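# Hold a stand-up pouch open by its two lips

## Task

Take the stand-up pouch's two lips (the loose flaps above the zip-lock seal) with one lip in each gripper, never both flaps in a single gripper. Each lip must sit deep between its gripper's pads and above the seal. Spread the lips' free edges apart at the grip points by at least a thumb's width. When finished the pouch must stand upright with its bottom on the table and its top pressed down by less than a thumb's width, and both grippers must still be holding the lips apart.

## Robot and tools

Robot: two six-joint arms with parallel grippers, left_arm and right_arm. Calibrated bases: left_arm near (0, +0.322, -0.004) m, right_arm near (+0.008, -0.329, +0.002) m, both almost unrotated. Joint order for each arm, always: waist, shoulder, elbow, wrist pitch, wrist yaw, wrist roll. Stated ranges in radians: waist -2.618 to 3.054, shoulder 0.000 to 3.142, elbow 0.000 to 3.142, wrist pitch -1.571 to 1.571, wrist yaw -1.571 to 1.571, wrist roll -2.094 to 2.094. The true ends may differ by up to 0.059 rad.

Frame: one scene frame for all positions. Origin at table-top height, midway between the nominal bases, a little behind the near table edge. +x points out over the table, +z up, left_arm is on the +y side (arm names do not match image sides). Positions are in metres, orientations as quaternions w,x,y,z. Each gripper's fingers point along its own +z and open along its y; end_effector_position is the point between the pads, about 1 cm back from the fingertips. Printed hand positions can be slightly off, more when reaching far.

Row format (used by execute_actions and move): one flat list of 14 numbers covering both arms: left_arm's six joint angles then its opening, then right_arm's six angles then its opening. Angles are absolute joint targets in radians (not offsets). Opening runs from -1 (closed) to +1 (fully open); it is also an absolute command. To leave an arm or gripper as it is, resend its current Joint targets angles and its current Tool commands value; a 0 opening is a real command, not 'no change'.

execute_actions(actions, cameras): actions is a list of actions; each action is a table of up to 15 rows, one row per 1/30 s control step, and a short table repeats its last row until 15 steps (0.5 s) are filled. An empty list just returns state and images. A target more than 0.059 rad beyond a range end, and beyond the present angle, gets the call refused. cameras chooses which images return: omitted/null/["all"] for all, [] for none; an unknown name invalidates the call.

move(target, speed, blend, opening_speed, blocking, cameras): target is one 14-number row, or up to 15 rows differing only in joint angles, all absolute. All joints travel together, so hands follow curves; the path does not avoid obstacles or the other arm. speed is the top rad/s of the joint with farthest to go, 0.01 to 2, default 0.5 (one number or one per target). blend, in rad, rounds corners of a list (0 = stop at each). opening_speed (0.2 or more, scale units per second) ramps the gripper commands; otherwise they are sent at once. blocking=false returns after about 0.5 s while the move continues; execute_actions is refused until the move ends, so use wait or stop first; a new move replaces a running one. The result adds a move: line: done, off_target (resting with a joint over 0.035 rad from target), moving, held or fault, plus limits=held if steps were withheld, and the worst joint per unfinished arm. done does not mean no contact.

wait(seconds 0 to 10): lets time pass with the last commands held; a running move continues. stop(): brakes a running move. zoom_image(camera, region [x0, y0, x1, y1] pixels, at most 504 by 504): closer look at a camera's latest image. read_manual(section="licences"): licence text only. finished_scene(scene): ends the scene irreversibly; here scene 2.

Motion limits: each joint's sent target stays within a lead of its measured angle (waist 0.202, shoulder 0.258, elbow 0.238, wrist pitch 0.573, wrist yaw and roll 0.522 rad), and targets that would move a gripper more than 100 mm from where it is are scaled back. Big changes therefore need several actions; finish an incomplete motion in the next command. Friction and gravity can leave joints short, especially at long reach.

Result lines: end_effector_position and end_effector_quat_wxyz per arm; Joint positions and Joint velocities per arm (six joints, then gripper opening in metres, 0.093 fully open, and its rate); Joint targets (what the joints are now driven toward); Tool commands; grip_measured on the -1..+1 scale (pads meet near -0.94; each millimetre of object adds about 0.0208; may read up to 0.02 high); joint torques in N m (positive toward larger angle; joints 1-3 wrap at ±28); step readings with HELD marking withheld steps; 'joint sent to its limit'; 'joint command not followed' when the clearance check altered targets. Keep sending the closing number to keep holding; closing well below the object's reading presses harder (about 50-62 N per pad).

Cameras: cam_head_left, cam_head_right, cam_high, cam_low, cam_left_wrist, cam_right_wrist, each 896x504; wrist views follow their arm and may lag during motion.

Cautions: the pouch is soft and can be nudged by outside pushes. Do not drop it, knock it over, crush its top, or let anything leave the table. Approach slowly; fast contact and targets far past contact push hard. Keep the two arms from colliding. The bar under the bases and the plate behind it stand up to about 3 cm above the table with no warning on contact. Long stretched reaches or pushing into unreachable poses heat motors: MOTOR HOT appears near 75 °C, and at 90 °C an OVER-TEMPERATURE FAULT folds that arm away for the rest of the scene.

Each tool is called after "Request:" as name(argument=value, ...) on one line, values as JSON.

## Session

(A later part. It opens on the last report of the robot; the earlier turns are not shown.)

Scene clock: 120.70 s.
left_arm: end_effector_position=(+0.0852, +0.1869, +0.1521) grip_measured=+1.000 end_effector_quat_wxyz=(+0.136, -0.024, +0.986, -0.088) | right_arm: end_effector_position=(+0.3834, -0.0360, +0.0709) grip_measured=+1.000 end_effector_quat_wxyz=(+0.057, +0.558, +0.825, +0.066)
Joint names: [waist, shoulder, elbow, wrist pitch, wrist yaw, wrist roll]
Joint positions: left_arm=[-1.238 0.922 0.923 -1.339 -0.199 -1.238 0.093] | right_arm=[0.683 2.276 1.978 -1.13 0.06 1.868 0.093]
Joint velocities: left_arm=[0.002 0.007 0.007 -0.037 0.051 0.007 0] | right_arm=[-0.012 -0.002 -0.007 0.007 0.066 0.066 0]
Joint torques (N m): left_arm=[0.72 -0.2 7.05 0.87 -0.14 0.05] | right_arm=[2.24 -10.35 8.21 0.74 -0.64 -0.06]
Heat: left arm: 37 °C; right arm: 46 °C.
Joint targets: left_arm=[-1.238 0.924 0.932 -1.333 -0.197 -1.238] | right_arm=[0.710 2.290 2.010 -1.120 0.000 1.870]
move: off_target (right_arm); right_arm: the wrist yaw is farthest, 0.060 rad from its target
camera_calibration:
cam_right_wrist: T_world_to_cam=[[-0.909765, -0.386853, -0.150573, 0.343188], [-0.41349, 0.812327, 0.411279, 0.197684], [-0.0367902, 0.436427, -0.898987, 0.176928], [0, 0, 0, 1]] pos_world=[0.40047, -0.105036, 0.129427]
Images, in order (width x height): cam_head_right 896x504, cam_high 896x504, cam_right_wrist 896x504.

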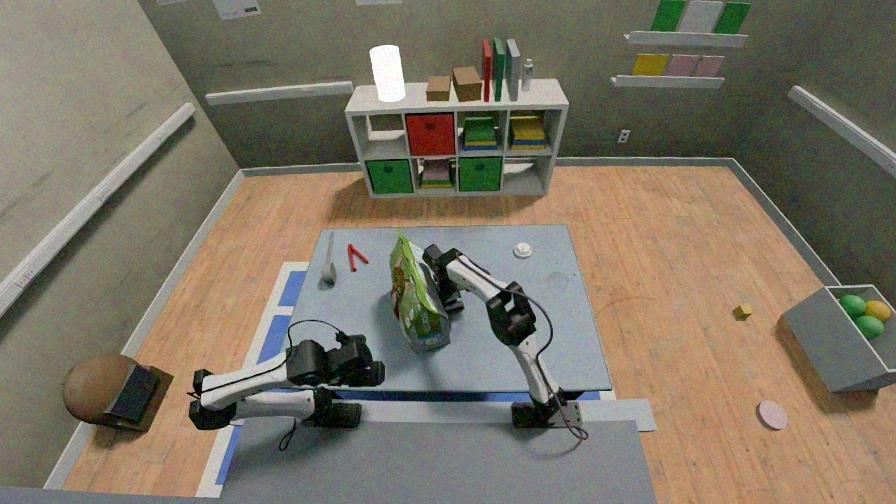

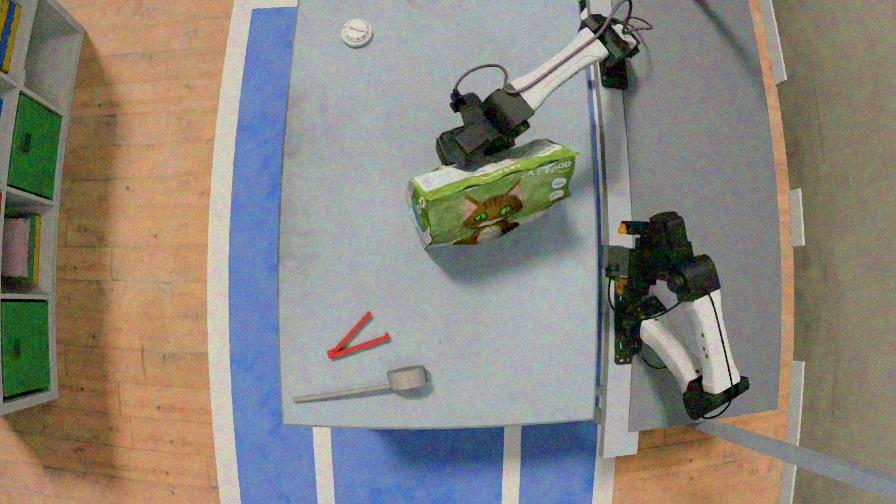

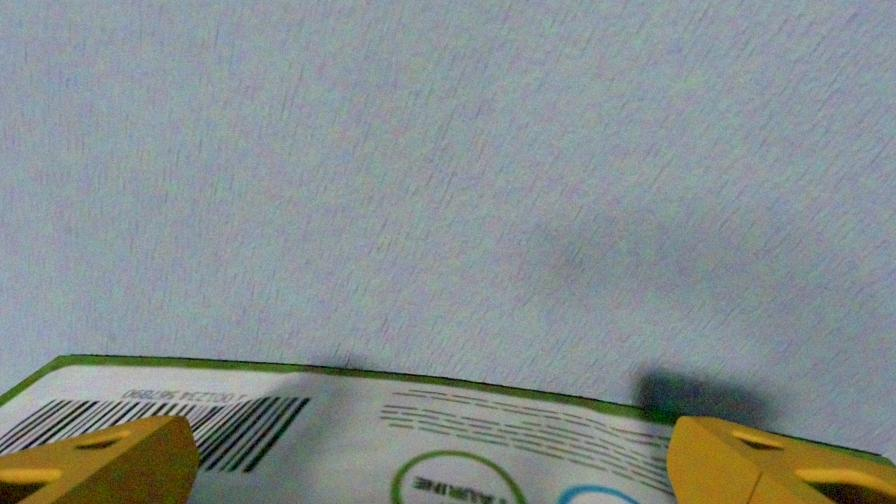

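Request:
move(target=[[-1.238,0.924,0.932,-1.333,-0.197,-1.238,1,0.35,2.27,1.97,-1.12,0,1.55,1],[-1.238,0.924,0.932,-1.333,-0.197,-1.238,1,0.35,1.848,2.327,-1.279,0,0.3,1],[-1.238,0.924,0.932,-1.333,-0.197,-1.238,1,0.924,1.848,2.327,-1.279,0,0.3,1]], speed=0.8, cameras=["cam_head_right","cam_right_wrist"])

Request:
zoom_image(camera="cam_right_wrist", region=[200, 0, 700, 504])

Scene clock: 130.27 s.
left_arm: end_effector_position=(+0.0852, +0.1869, +0.1521) grip_measured=+1.000 end_effector_quat_wxyz=(+0.136, -0.024, +0.986, -0.088) | right_arm: end_effector_position=(+0.2717, +0.0340, +0.3608) grip_measured=+1.000 end_effector_quat_wxyz=(+0.308, -0.286, +0.882, +0.215)
Joint names: [waist, shoulder, elbow, wrist pitch, wrist yaw, wrist roll]
Joint positions: left_arm=[-1.238 0.922 0.923 -1.339 -0.199 -1.238 0.093] | right_arm=[0.93 1.856 2.312 -1.272 -0.005 0.309 0.093]
Joint velocities: left_arm=[0.007 -0.007 -0.007 -0.007 -0.095 -0.051 0] | right_arm=[0.007 0.002 -0.007 0.022 0.022 -0.037 0]
Joint torques (N m): left_arm=[0.68 -0.29 7.09 0.84 -0.15 0.02] | right_arm=[-0.44 -8.54 6.46 1.89 0.05 -0.23]
Heat: left arm: 37 °C; right arm: 47 °C.
Joint targets: left_arm=[-1.238 0.924 0.932 -1.333 -0.197 -1.238] | right_arm=[0.924 1.848 2.327 -1.279 0.000 0.300]
move: done
camera_calibration:
cam_right_wrist: T_world_to_cam=[[0.639272, -0.749315, -0.172798, -0.0882412], [-0.760429, -0.582575, -0.286974, 0.369061], [0.114366, 0.314855, -0.942224, 0.381552], [0, 0, 0, 1]] pos_world=[0.293418, 0.0287515, 0.450171]
Images, in order (width x height): cam_head_right 896x504, cam_right_wrist 896x504.

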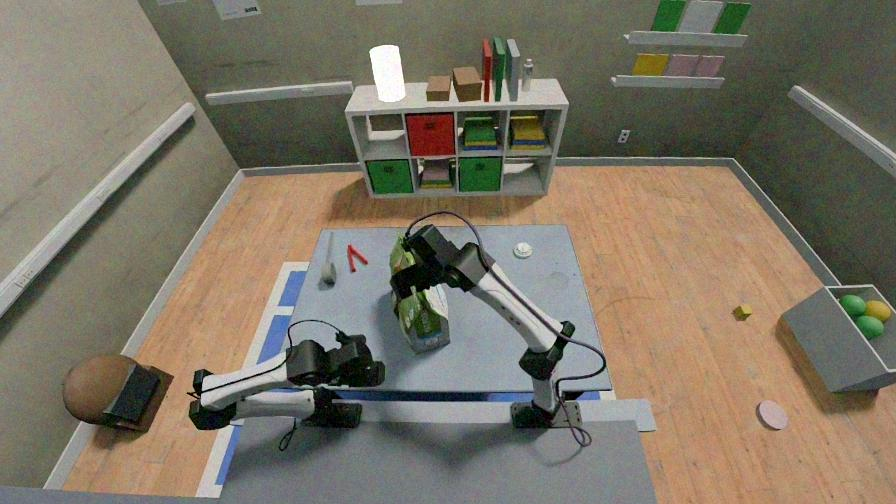

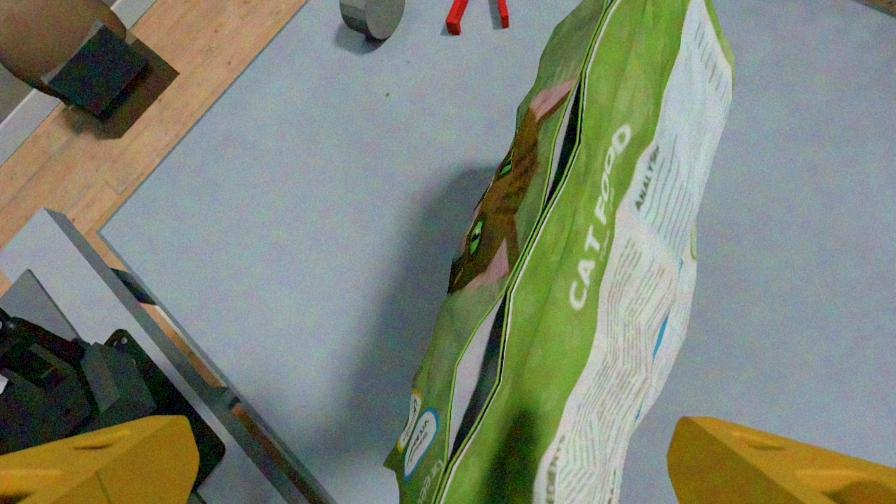

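Scaled by 1.000.

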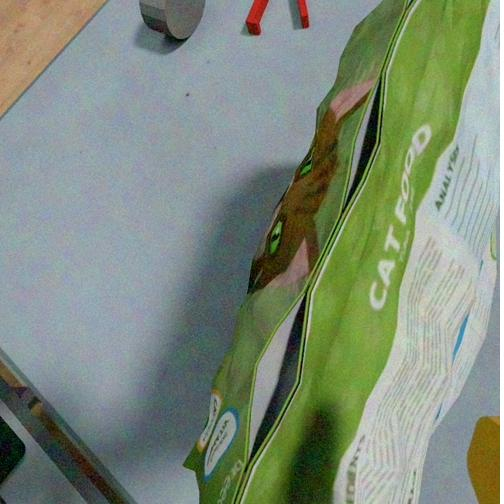

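Request:
move(target=[-1.238,0.924,0.932,-1.333,-0.197,-1.238,1,0.90,1.878,2.396,-1.478,0,0.735,-0.6], speed=0.5, cameras=["cam_right_wrist","cam_head_left"])

Request:
zoom_image(camera="cam_right_wrist", region=[250, 100, 654, 504])

Scene clock: 162.13 s.
left_arm: end_effector_position=(+0.0852, +0.1869, +0.1521) grip_measured=+1.000 end_effector_quat_wxyz=(+0.136, -0.024, +0.986, -0.088) | right_arm: end_effector_position=(+0.2592, +0.0007, +0.3477) grip_measured=-0.598 end_effector_quat_wxyz=(+0.213, -0.088, +0.948, +0.221)
Joint names: [waist, shoulder, elbow, wrist pitch, wrist yaw, wrist roll]
Joint positions: left_arm=[-1.238 0.922 0.923 -1.339 -0.199 -1.238 0.093] | right_arm=[0.906 1.864 2.373 -1.471 -0.005 0.725 0.016]
Joint velocities: left_arm=[-0.007 0.012 0.022 0.022 0.022 0.022 0] | right_arm=[-0.022 0.002 0.007 -0.022 0.007 0.007 0]
Joint torques (N m): left_arm=[0.76 -0.27 7.02 0.86 -0.13 0.01] | right_arm=[-0.46 -6.38 6.69 1.71 0.09 0.01]
Heat: left arm: 38 °C; right arm: 45 °C.
Joint targets: left_arm=[-1.238 0.924 0.932 -1.333 -0.197 -1.238] | right_arm=[0.900 1.878 2.396 -1.478 0.000 0.735]
move: done
camera_calibration:
cam_right_wrist: T_world_to_cam=[[0.271307, -0.895173, -0.353635, 0.0508793], [-0.960998, -0.272412, -0.0477019, 0.304936], [-0.053633, 0.352784, -0.934166, 0.421827], [0, 0, 0, 1]] pos_world=[0.301863, -0.0202, 0.426596]
Images, in order (width x height): cam_head_left 896x504, cam_right_wrist 896x504.

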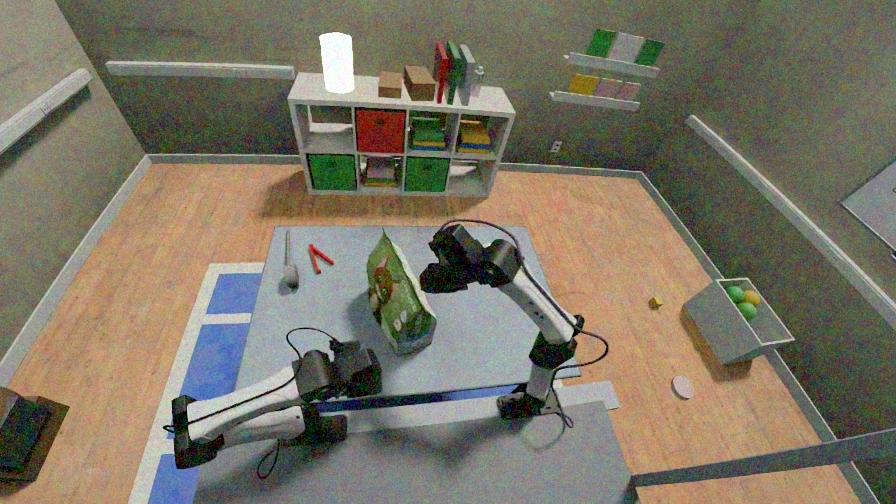

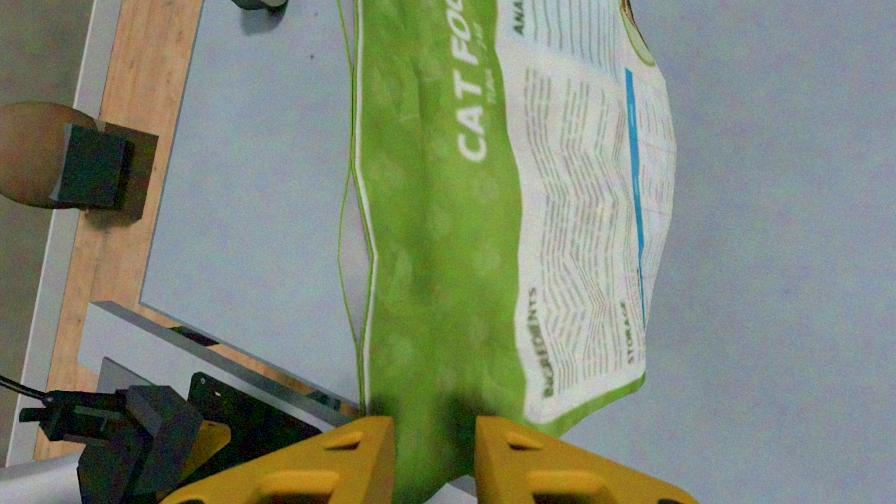

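Scaled by 1.248 from the camera's 896x504 image, which has a finer 1280x720 frame.

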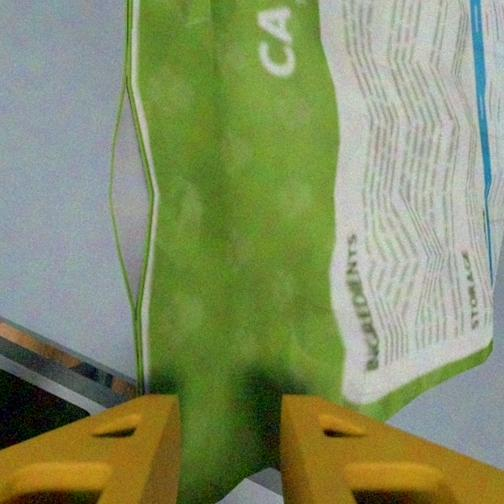

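Request:
move(target=[-1.238,0.924,0.932,-1.333,-0.197,-1.238,1,0.891,1.9345,2.345,-1.311,0,0.735,-0.6], speed=0.3, cameras=["cam_right_wrist","cam_head_left","cam_high"])

Request:
zoom_image(camera="cam_right_wrist", region=[250, 204, 650, 504])

Scene clock: 181.83 s.
left_arm: end_effector_position=(+0.0852, +0.1869, +0.1521) grip_measured=+1.000 end_effector_quat_wxyz=(+0.136, -0.024, +0.986, -0.088) | right_arm: end_effector_position=(+0.2880, +0.0306, +0.3389) grip_measured=-0.598 end_effector_quat_wxyz=(+0.237, -0.083, +0.937, +0.244)
Joint names: [waist, shoulder, elbow, wrist pitch, wrist yaw, wrist roll]
Joint positions: left_arm=[-1.238 0.922 0.923 -1.339 -0.199 -1.238 0.093] | right_arm=[0.897 1.923 2.355 -1.324 -0.005 0.726 0.016]
Joint velocities: left_arm=[-0.002 0.017 -0.007 0.022 0.022 0.037 0] | right_arm=[-0.007 0.007 0.007 -0.051 -0.066 -0.037 0]
Joint torques (N m): left_arm=[0.7 -0.21 6.93 0.85 -0.15 0] | right_arm=[-0.59 -7.43 4.4 2.02 0.1 0.01]
Heat: left arm: 38 °C; right arm: 42 °C.
Joint targets: left_arm=[-1.238 0.924 0.932 -1.333 -0.197 -1.238] | right_arm=[0.891 1.935 2.345 -1.311 0.000 0.735]
move: done
camera_calibration:
cam_right_wrist: T_world_to_cam=[[0.279592, -0.876862, -0.391078, 0.0764707], [-0.960061, -0.259804, -0.103849, 0.358704], [-0.010543, 0.404494, -0.91448, 0.383927], [0, 0, 0, 1]] pos_world=[0.327045, 0.00495076, 0.418251]
Images, in order (width x height): cam_head_left 896x504, cam_high 896x504, cam_right_wrist 896x504.

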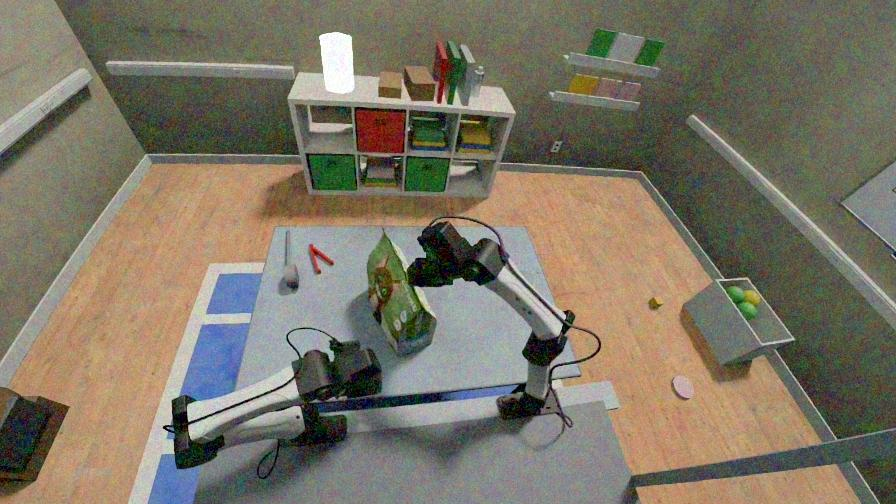

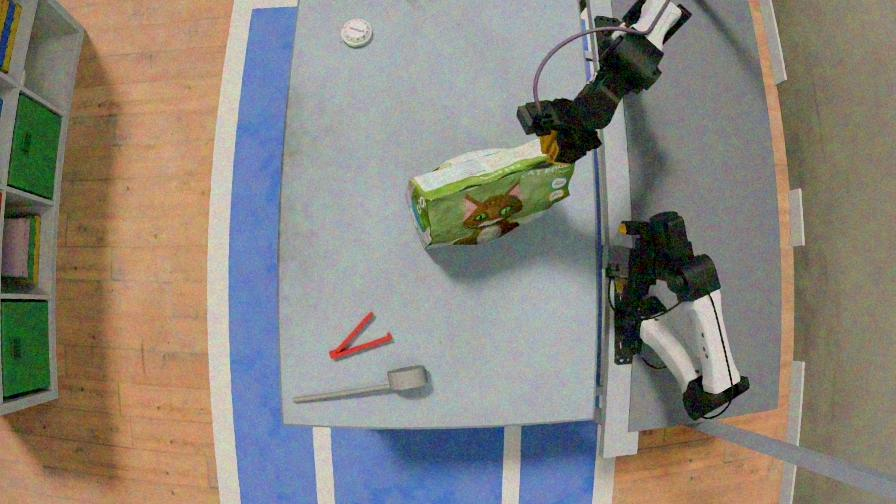

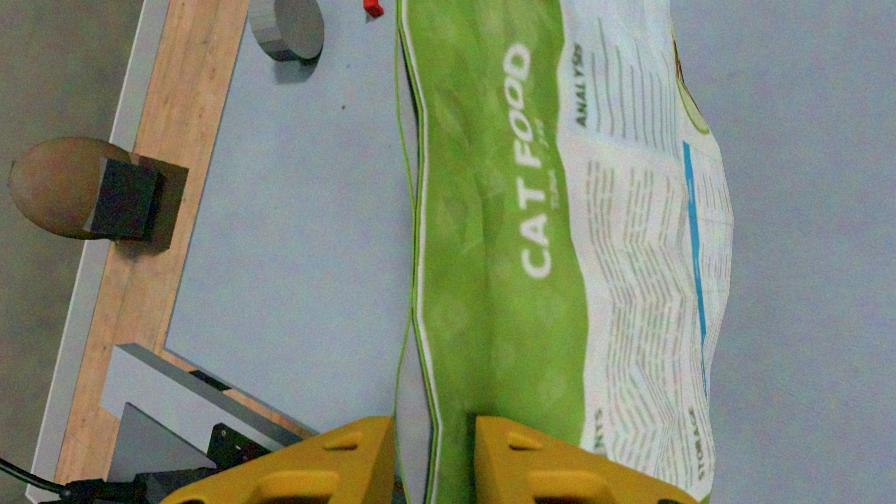

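Scaled by 1.260 from the camera's 896x504 image, which has a finer 1280x720 frame.

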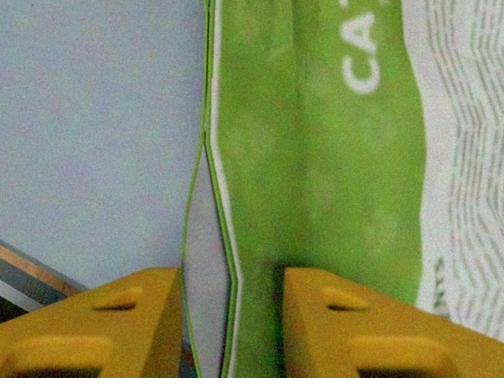

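Request:
move(target=[-1.238,0.924,0.932,-1.333,-0.197,-1.238,1,0.893,1.8884,2.2189,-1.2305,0,0.735,-0.6], speed=0.2, cameras=["cam_right_wrist","cam_high"])

Request:
zoom_image(camera="cam_right_wrist", region=[300, 254, 600, 504])

Scene clock: 189.03 s.
left_arm: end_effector_position=(+0.0852, +0.1869, +0.1521) grip_measured=+1.000 end_effector_quat_wxyz=(+0.136, -0.024, +0.986, -0.088) | right_arm: end_effector_position=(+0.2932, +0.0365, +0.3116) grip_measured=-0.598 end_effector_quat_wxyz=(+0.226, -0.083, +0.942, +0.233)
Joint names: [waist, shoulder, elbow, wrist pitch, wrist yaw, wrist roll]
Joint positions: left_arm=[-1.238 0.922 0.923 -1.339 -0.199 -1.238 0.093] | right_arm=[0.897 1.913 2.232 -1.245 -0.005 0.726 0.016]
Joint velocities: left_arm=[-0.012 0.002 -0.017 -0.022 0.007 -0.051 0] | right_arm=[-0.002 0.017 -0.007 -0.037 -0.081 -0.037 -0.001]
Joint torques (N m): left_arm=[0.58 -0.24 6.91 0.84 -0.15 0.02] | right_arm=[-0.49 -10.81 4.4 2 0.06 0]
Heat: left arm: 38 °C; right arm: 42 °C.
Joint targets: left_arm=[-1.238 0.924 0.932 -1.333 -0.197 -1.238] | right_arm=[0.893 1.888 2.219 -1.230 0.000 0.735]
move: done
camera_calibration:
cam_right_wrist: T_world_to_cam=[[0.271085, -0.887122, -0.373533, 0.0669239], [-0.962092, -0.261761, -0.0765521, 0.354523], [-0.0298653, 0.380125, -0.924453, 0.366344], [0, 0, 0, 1]] pos_world=[0.333883, 0.0129133, 0.390806]
Images, in order (width x height): cam_high 896x504, cam_right_wrist 896x504.

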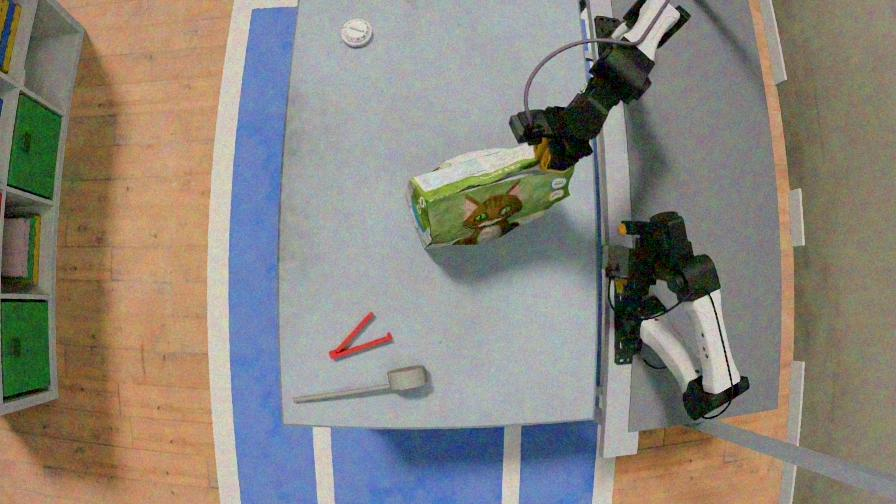

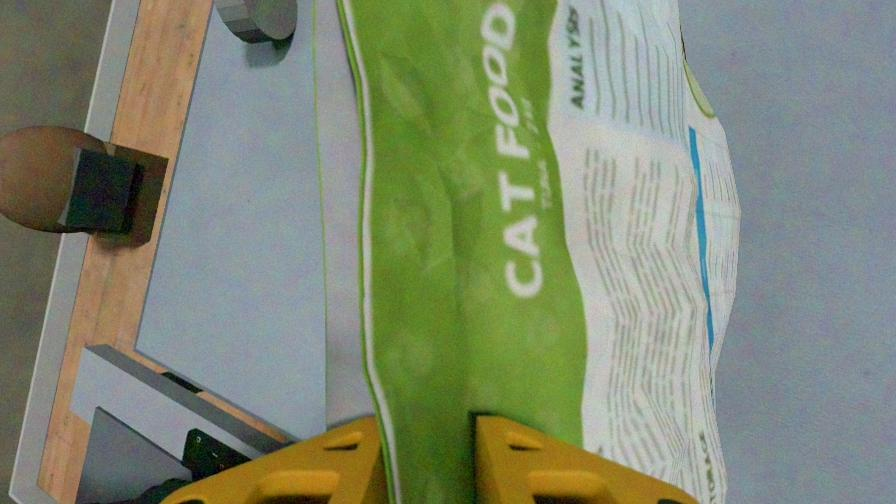

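Scaled by 1.680 from the camera's 896x504 image, which has a finer 1280x720 frame.

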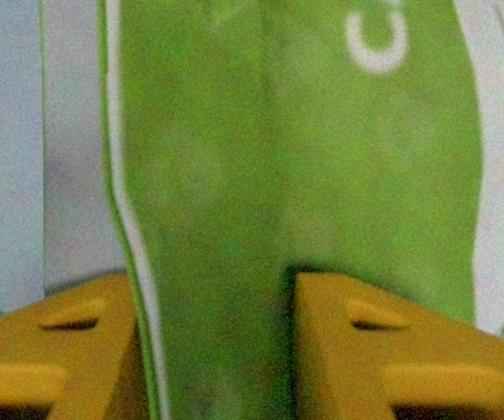

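Request:
move(target=[-1.238,0.924,0.932,-1.333,-0.197,-1.238,1,0.893,1.8884,2.2189,-1.2305,0,0.735,-1], opening_speed=0.4, cameras=["cam_right_wrist","cam_head_right"])

Request:
zoom_image(camera="cam_right_wrist", region=[300, 254, 600, 504])

Scene clock: 194.40 s.
left_arm: end_effector_position=(+0.0852, +0.1869, +0.1521) grip_measured=+1.000 end_effector_quat_wxyz=(+0.136, -0.024, +0.986, -0.088) | right_arm: end_effector_position=(+0.2939, +0.0368, +0.3121) grip_measured=-0.975 end_effector_quat_wxyz=(+0.228, -0.083, +0.942, +0.233)
Joint names: [waist, shoulder, elbow, wrist pitch, wrist yaw, wrist roll]
Joint positions: left_arm=[-1.238 0.922 0.923 -1.339 -0.199 -1.238 0.093] | right_arm=[0.897 1.913 2.232 -1.241 -0.003 0.726 0]
Joint velocities: left_arm=[-0.002 0.002 -0.007 0.022 -0.022 0.037 0] | right_arm=[-0.017 0.007 0.012 0.037 -0.081 -0.037 0]
Joint torques (N m): left_arm=[0.79 -0.39 6.98 0.88 -0.14 -0.01] | right_arm=[-0.38 -10.77 4.38 1.92 0.01 -0.05]
Heat: left arm: 38 °C; right arm: 43 °C.
Joint targets: left_arm=[-1.238 0.924 0.932 -1.333 -0.197 -1.238] | right_arm=[0.893 1.888 2.219 -1.231 0.000 0.735]
move: done
camera_calibration:
cam_right_wrist: T_world_to_cam=[[0.27121, -0.886905, -0.373957, 0.0672584], [-0.962168, -0.260328, -0.0803919, 0.356482], [-0.0260514, 0.381613, -0.923955, 0.365406], [0, 0, 0, 1]] pos_world=[0.334274, 0.0130105, 0.391429]
Images, in order (width x height): cam_head_right 896x504, cam_right_wrist 896x504.

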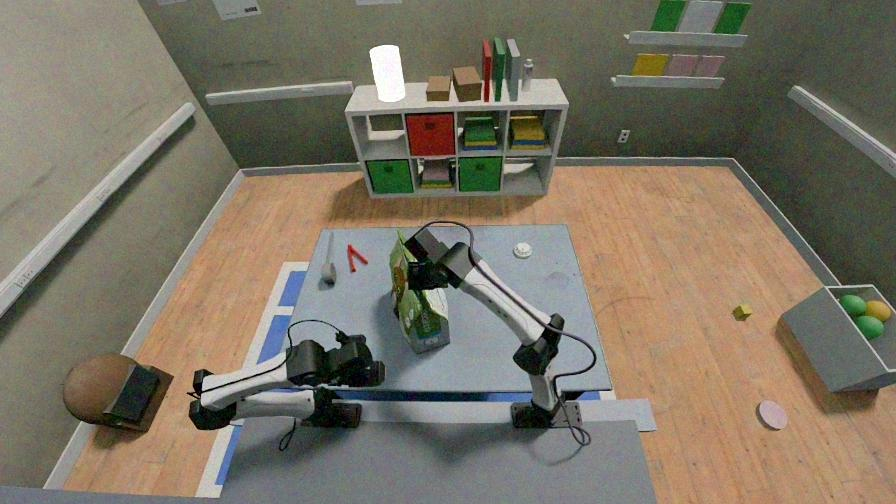

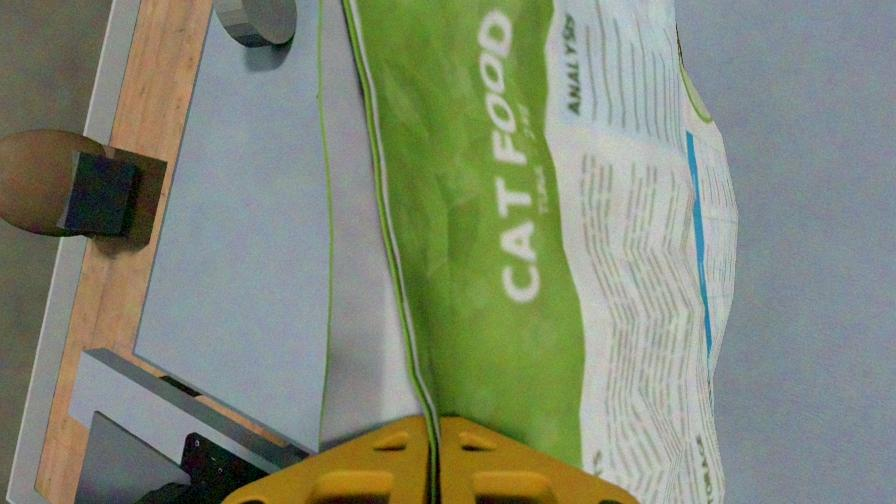

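Scaled by 1.680 from the camera's 896x504 image, which has a finer 1280x720 frame.

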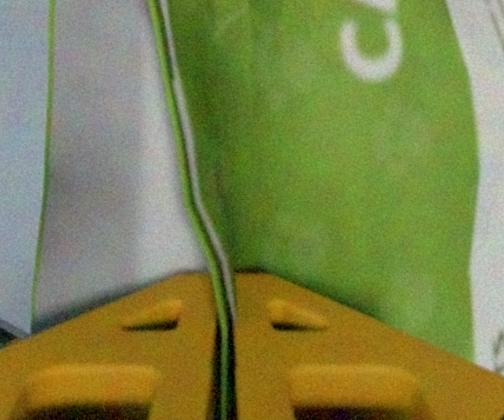

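Request:
move(target=[[-0.2,0.924,0.932,-1.333,0,-1.018,0,0.875,1.8588,2.179,-1.220,0,0.735,-1],[-0.2,1.829,2.416,-1.547,0,-1.018,0,0.875,1.8588,2.179,-1.220,0,0.735,-1]], speed=0.8, cameras=["cam_right_wrist","cam_left_wrist","cam_high"])

Scene clock: 209.80 s.
left_arm: end_effector_position=(+0.3860, +0.2611, +0.3565) grip_measured=+0.002 end_effector_quat_wxyz=(+0.250, -0.393, +0.867, -0.179) | right_arm: end_effector_position=(+0.2960, +0.0302, +0.3115) grip_measured=-0.975 end_effector_quat_wxyz=(+0.230, -0.077, +0.942, +0.233)
Joint names: [waist, shoulder, elbow, wrist pitch, wrist yaw, wrist roll]
Joint positions: left_arm=[-0.204 1.817 2.394 -1.537 -0.009 -1.022 0.045] | right_arm=[0.884 1.888 2.191 -1.223 -0.005 0.726 0]
Joint velocities: left_arm=[-0.007 0.012 0.007 -0.081 0.022 -0.007 0] | right_arm=[0.012 -0.012 -0.007 -0.051 0.007 0.022 0]
Joint torques (N m): left_arm=[0.94 -4.7 7.08 1.39 0.1 0.11] | right_arm=[-0.83 -10.86 4.52 1.85 0.09 -0.03]
Heat: left arm: 38 °C; right arm: 45 °C.
Joint targets: left_arm=[-0.200 1.829 2.416 -1.547 0.000 -1.018] | right_arm=[0.875 1.859 2.179 -1.220 0.000 0.735]
move: done
camera_calibration:
cam_left_wrist: T_world_to_cam=[[0.57317, -0.625259, 0.529648, -0.249698], [-0.766573, -0.63753, 0.0769469, 0.474], [0.289555, -0.450118, -0.84472, 0.389865], [0, 0, 0, 1]] pos_world=[0.393588, 0.321548, 0.425106]
cam_right_wrist: T_world_to_cam=[[0.260919, -0.888826, -0.376708, 0.0645685], [-0.965141, -0.248504, -0.0821494, 0.357854], [-0.0205969, 0.385011, -0.922682, 0.365279], [0, 0, 0, 1]] pos_world=[0.336056, 0.00568191, 0.390757]
Images, in order (width x height): cam_high 896x504, cam_left_wrist 896x504, cam_right_wrist 896x504.

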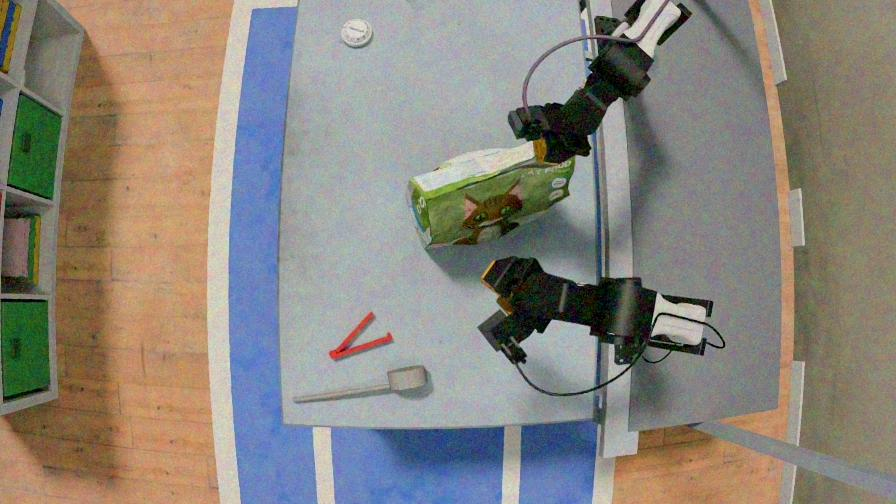

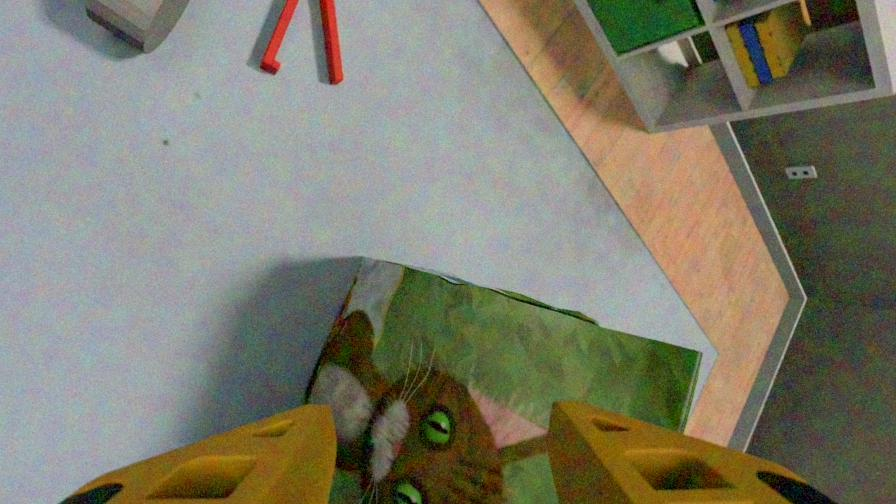

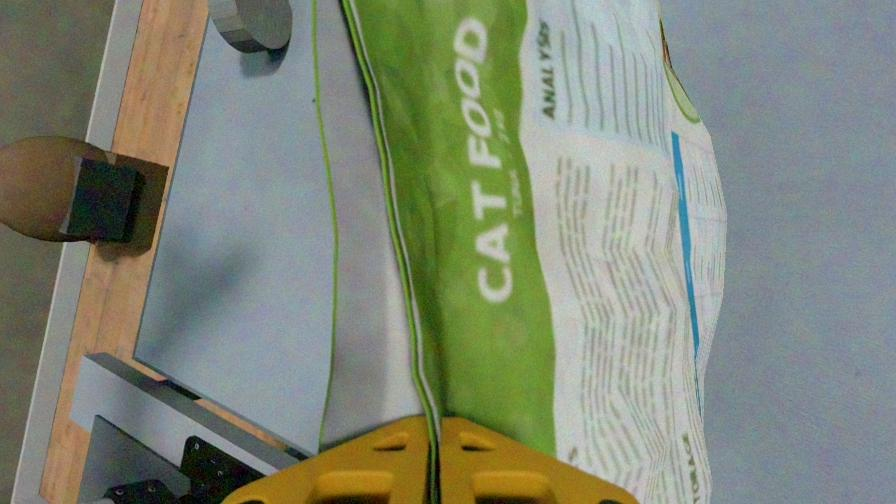

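Request:
move(target=[-0.605,1.829,2.416,-1.547,0,-1.018,-0.6,0.875,1.8588,2.179,-1.220,0,0.735,-1], speed=0.5, cameras=["cam_right_wrist","cam_left_wrist","cam_high"])

Request:
zoom_image(camera="cam_left_wrist", region=[250, 104, 650, 504])

Request:
zoom_image(camera="cam_right_wrist", region=[200, 0, 550, 350])

Scene clock: 214.67 s.
left_arm: end_effector_position=(+0.3272, +0.1145, +0.3594) grip_measured=-0.598 end_effector_quat_wxyz=(+0.212, -0.211, +0.927, -0.227) | right_arm: end_effector_position=(+0.2960, +0.0302, +0.3115) grip_measured=-0.975 end_effector_quat_wxyz=(+0.230, -0.077, +0.942, +0.233)
Joint names: [waist, shoulder, elbow, wrist pitch, wrist yaw, wrist roll]
Joint positions: left_arm=[-0.604 1.817 2.394 -1.539 -0.004 -1.022 0.016] | right_arm=[0.884 1.888 2.191 -1.223 -0.005 0.726 0]
Joint velocities: left_arm=[0.007 -0.007 -0.012 -0.051 0.022 0.066 -0.001] | right_arm=[0.002 -0.002 0.002 0.022 -0.022 0.066 0]
Joint torques (N m): left_arm=[0.57 -4.57 7.04 1.39 0.03 0.08] | right_arm=[-0.83 -11 4.49 1.87 0.08 -0.02]
Heat: left arm: 38 °C; right arm: 47 °C.
Joint targets: left_arm=[-0.605 1.829 2.416 -1.547 0.000 -1.018] | right_arm=[0.875 1.859 2.179 -1.220 0.000 0.735]
move: done
camera_calibration:
cam_left_wrist: T_world_to_cam=[[0.278828, -0.799254, 0.532399, -0.194022], [-0.955576, -0.286066, 0.0710023, 0.358977], [0.0955525, -0.528545, -0.84351, 0.415368], [0, 0, 0, 1]] pos_world=[0.357439, 0.167159, 0.428176]
cam_right_wrist: T_world_to_cam=[[0.260919, -0.888826, -0.376708, 0.0645685], [-0.965141, -0.248504, -0.0821494, 0.357854], [-0.0205969, 0.385011, -0.922682, 0.365279], [0, 0, 0, 1]] pos_world=[0.336056, 0.00568191, 0.390757]
Images, in order (width x height): cam_high 896x504, cam_left_wrist 896x504, cam_right_wrist 896x504.

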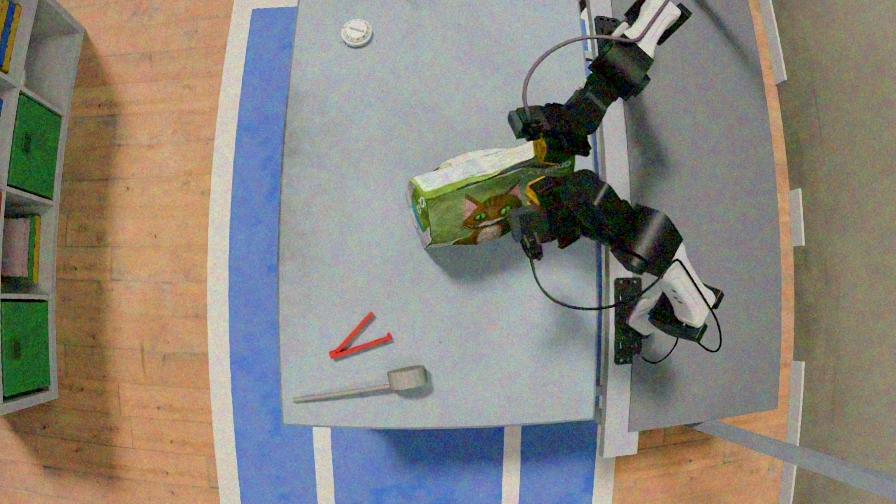

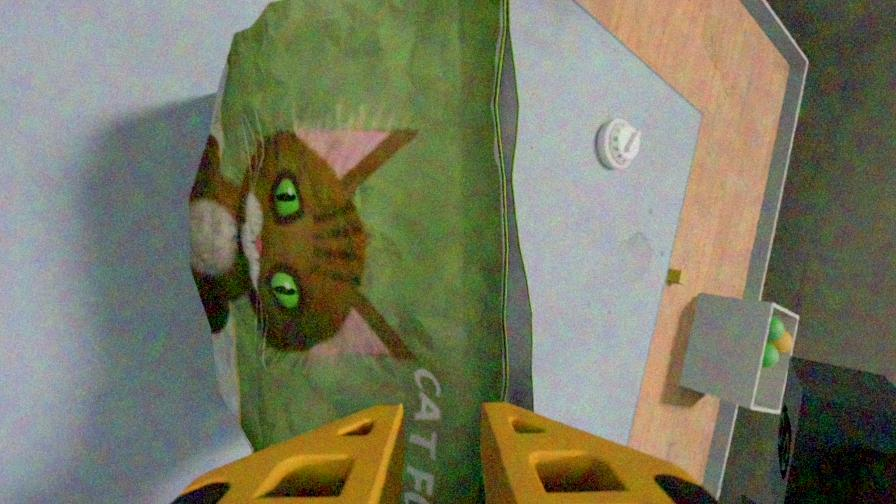

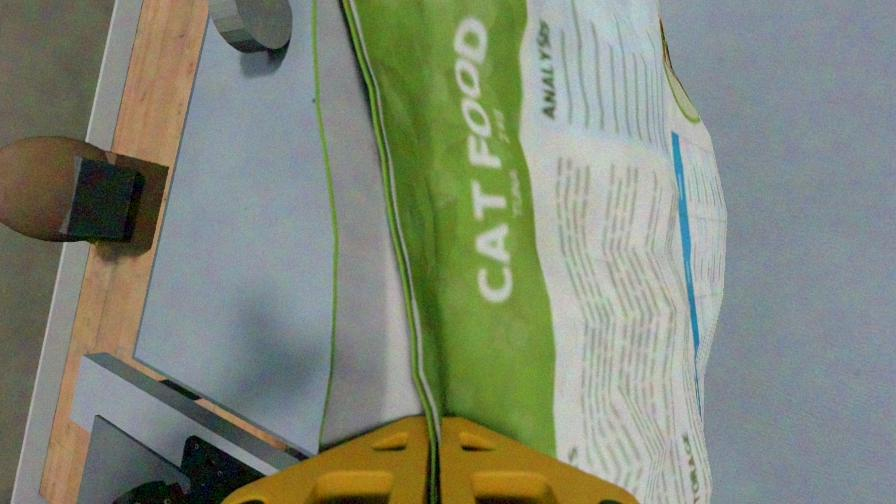

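Scaled by 1.260 from the camera's 896x504 image, which has a finer 1280x720 frame.

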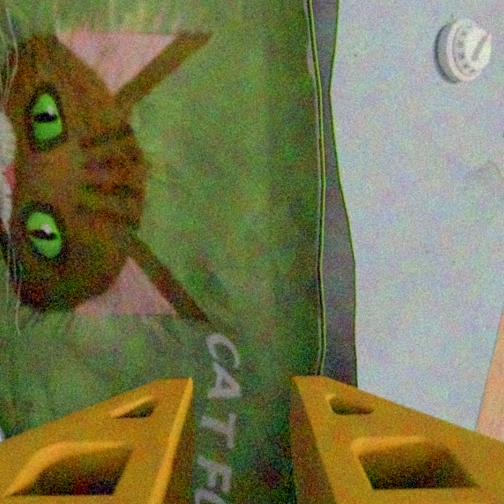

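Scaled by 1.440 from the camera's 896x504 image, which has a finer 1280x720 frame.

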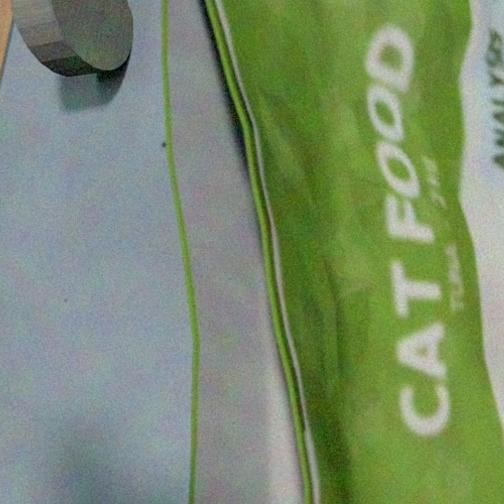

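Request:
move(target=[-0.66,1.7955,2.1636,-1.268,0,-1.018,-0.6,0.875,1.8588,2.179,-1.220,0,0.735,-1], speed=0.3, cameras=["cam_right_wrist","cam_left_wrist"])

Request:
zoom_image(camera="cam_left_wrist", region=[300, 254, 600, 504])

Scene clock: 226.00 s.
left_arm: end_effector_position=(+0.3509, +0.0725, +0.3228) grip_measured=-0.598 end_effector_quat_wxyz=(+0.217, -0.187, +0.927, -0.243) | right_arm: end_effector_position=(+0.2960, +0.0302, +0.3115) grip_measured=-0.975 end_effector_quat_wxyz=(+0.230, -0.077, +0.942, +0.233)
Joint names: [waist, shoulder, elbow, wrist pitch, wrist yaw, wrist roll]
Joint positions: left_arm=[-0.653 1.817 2.173 -1.285 -0.004 -1.022 0.016] | right_arm=[0.884 1.888 2.191 -1.223 -0.005 0.726 0]
Joint velocities: left_arm=[-0.012 0.007 -0.017 -0.051 -0.051 0.051 -0.001] | right_arm=[-0.002 -0.017 -0.012 0.037 -0.051 0.007 0]
Joint torques (N m): left_arm=[0.08 -7.94 5.18 1.71 0.05 0.1] | right_arm=[-0.75 -10.81 4.57 1.88 0.09 -0.03]
Heat: left arm: 38 °C; right arm: 49 °C.
Joint targets: left_arm=[-0.660 1.795 2.164 -1.268 0.000 -1.018] | right_arm=[0.875 1.859 2.179 -1.220 0.000 0.735]
move: done
camera_calibration:
cam_left_wrist: T_world_to_cam=[[0.224843, -0.801888, 0.553553, -0.202363], [-0.970004, -0.238076, 0.0491167, 0.380837], [0.0924013, -0.547992, -0.831365, 0.3586], [0, 0, 0, 1]] pos_world=[0.381778, 0.124905, 0.39144]
cam_right_wrist: T_world_to_cam=[[0.260919, -0.888826, -0.376708, 0.0645685], [-0.965141, -0.248504, -0.0821494, 0.357854], [-0.0205969, 0.385011, -0.922682, 0.365279], [0, 0, 0, 1]] pos_world=[0.336056, 0.00568191, 0.390757]
Images, in order (width x height): cam_left_wrist 896x504, cam_right_wrist 896x504.

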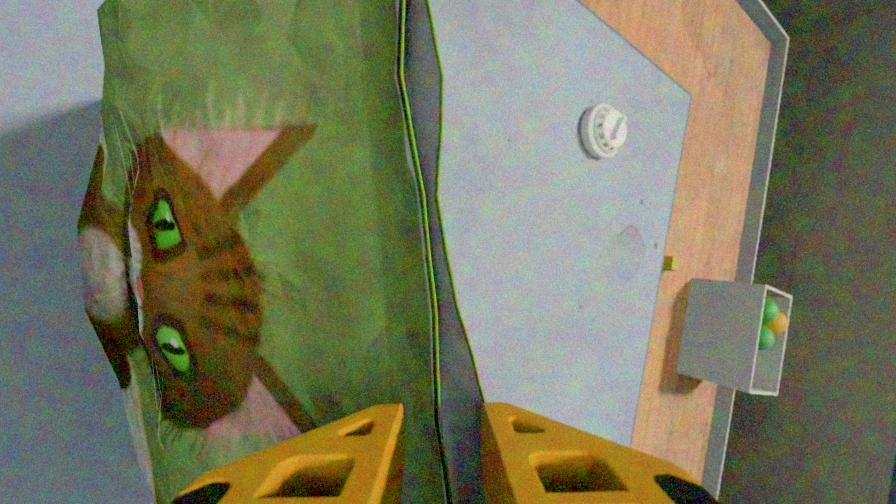

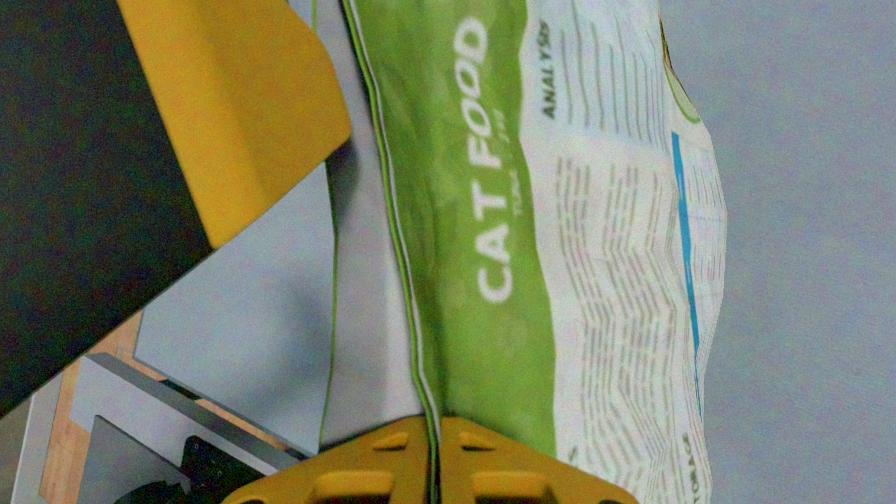

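Scaled by 1.680 from the camera's 896x504 image, which has a finer 1280x720 frame.

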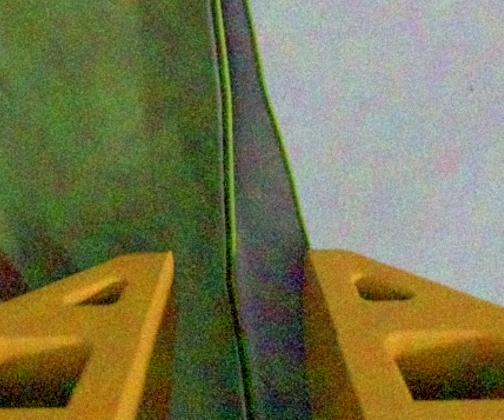

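Request:
move(target=[-0.65,1.809,2.2402,-1.3312,0,-1.018,-0.6,0.875,1.8588,2.179,-1.220,0,0.735,-1], speed=0.3, cameras=["cam_left_wrist"])

Request:
zoom_image(camera="cam_left_wrist", region=[300, 254, 600, 504])

Scene clock: 233.67 s.
left_arm: end_effector_position=(+0.3468, +0.0757, +0.3330) grip_measured=-0.598 end_effector_quat_wxyz=(+0.220, -0.187, +0.926, -0.246) | right_arm: end_effector_position=(+0.2961, +0.0303, +0.3116) grip_measured=-0.975 end_effector_quat_wxyz=(+0.230, -0.077, +0.942, +0.233)
Joint names: [waist, shoulder, elbow, wrist pitch, wrist yaw, wrist roll]
Joint positions: left_arm=[-0.653 1.817 2.217 -1.322 -0.004 -1.022 0.016] | right_arm=[0.884 1.888 2.191 -1.223 -0.005 0.726 0]
Joint velocities: left_arm=[0.002 0.002 -0.002 0.022 -0.007 0.007 0] | right_arm=[-0.012 0.007 -0.012 -0.022 0.007 -0.022 0]
Joint torques (N m): left_arm=[0.75 -6.97 7.68 1.47 0.03 0.11] | right_arm=[-0.84 -10.97 4.45 1.87 0.06 -0.08]
Heat: left arm: 37 °C; right arm: 51 °C.
Joint targets: left_arm=[-0.650 1.809 2.240 -1.331 0.000 -1.018] | right_arm=[0.875 1.859 2.179 -1.220 0.000 0.735]
move: done
camera_calibration:
cam_left_wrist: T_world_to_cam=[[0.221333, -0.799239, 0.558775, -0.205272], [-0.970278, -0.237965, 0.043961, 0.378901], [0.0978332, -0.551897, -0.828154, 0.366568], [0, 0, 0, 1]] pos_world=[0.37721, 0.128412, 0.401618]
Images, in order (width x height): cam_left_wrist 896x504.

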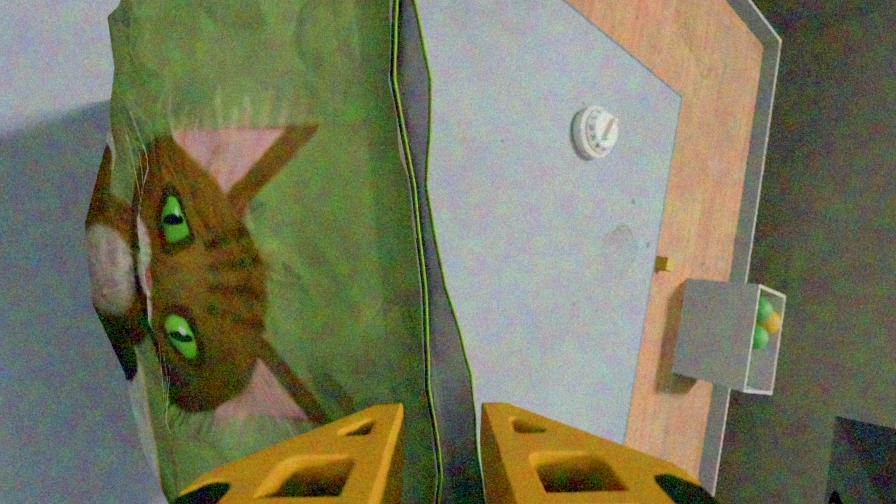

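Scaled by 1.680 from the camera's 896x504 image, which has a finer 1280x720 frame.

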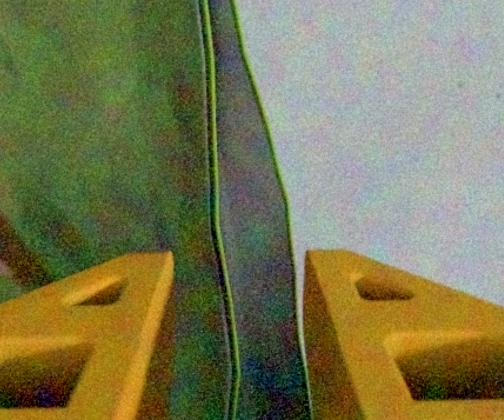

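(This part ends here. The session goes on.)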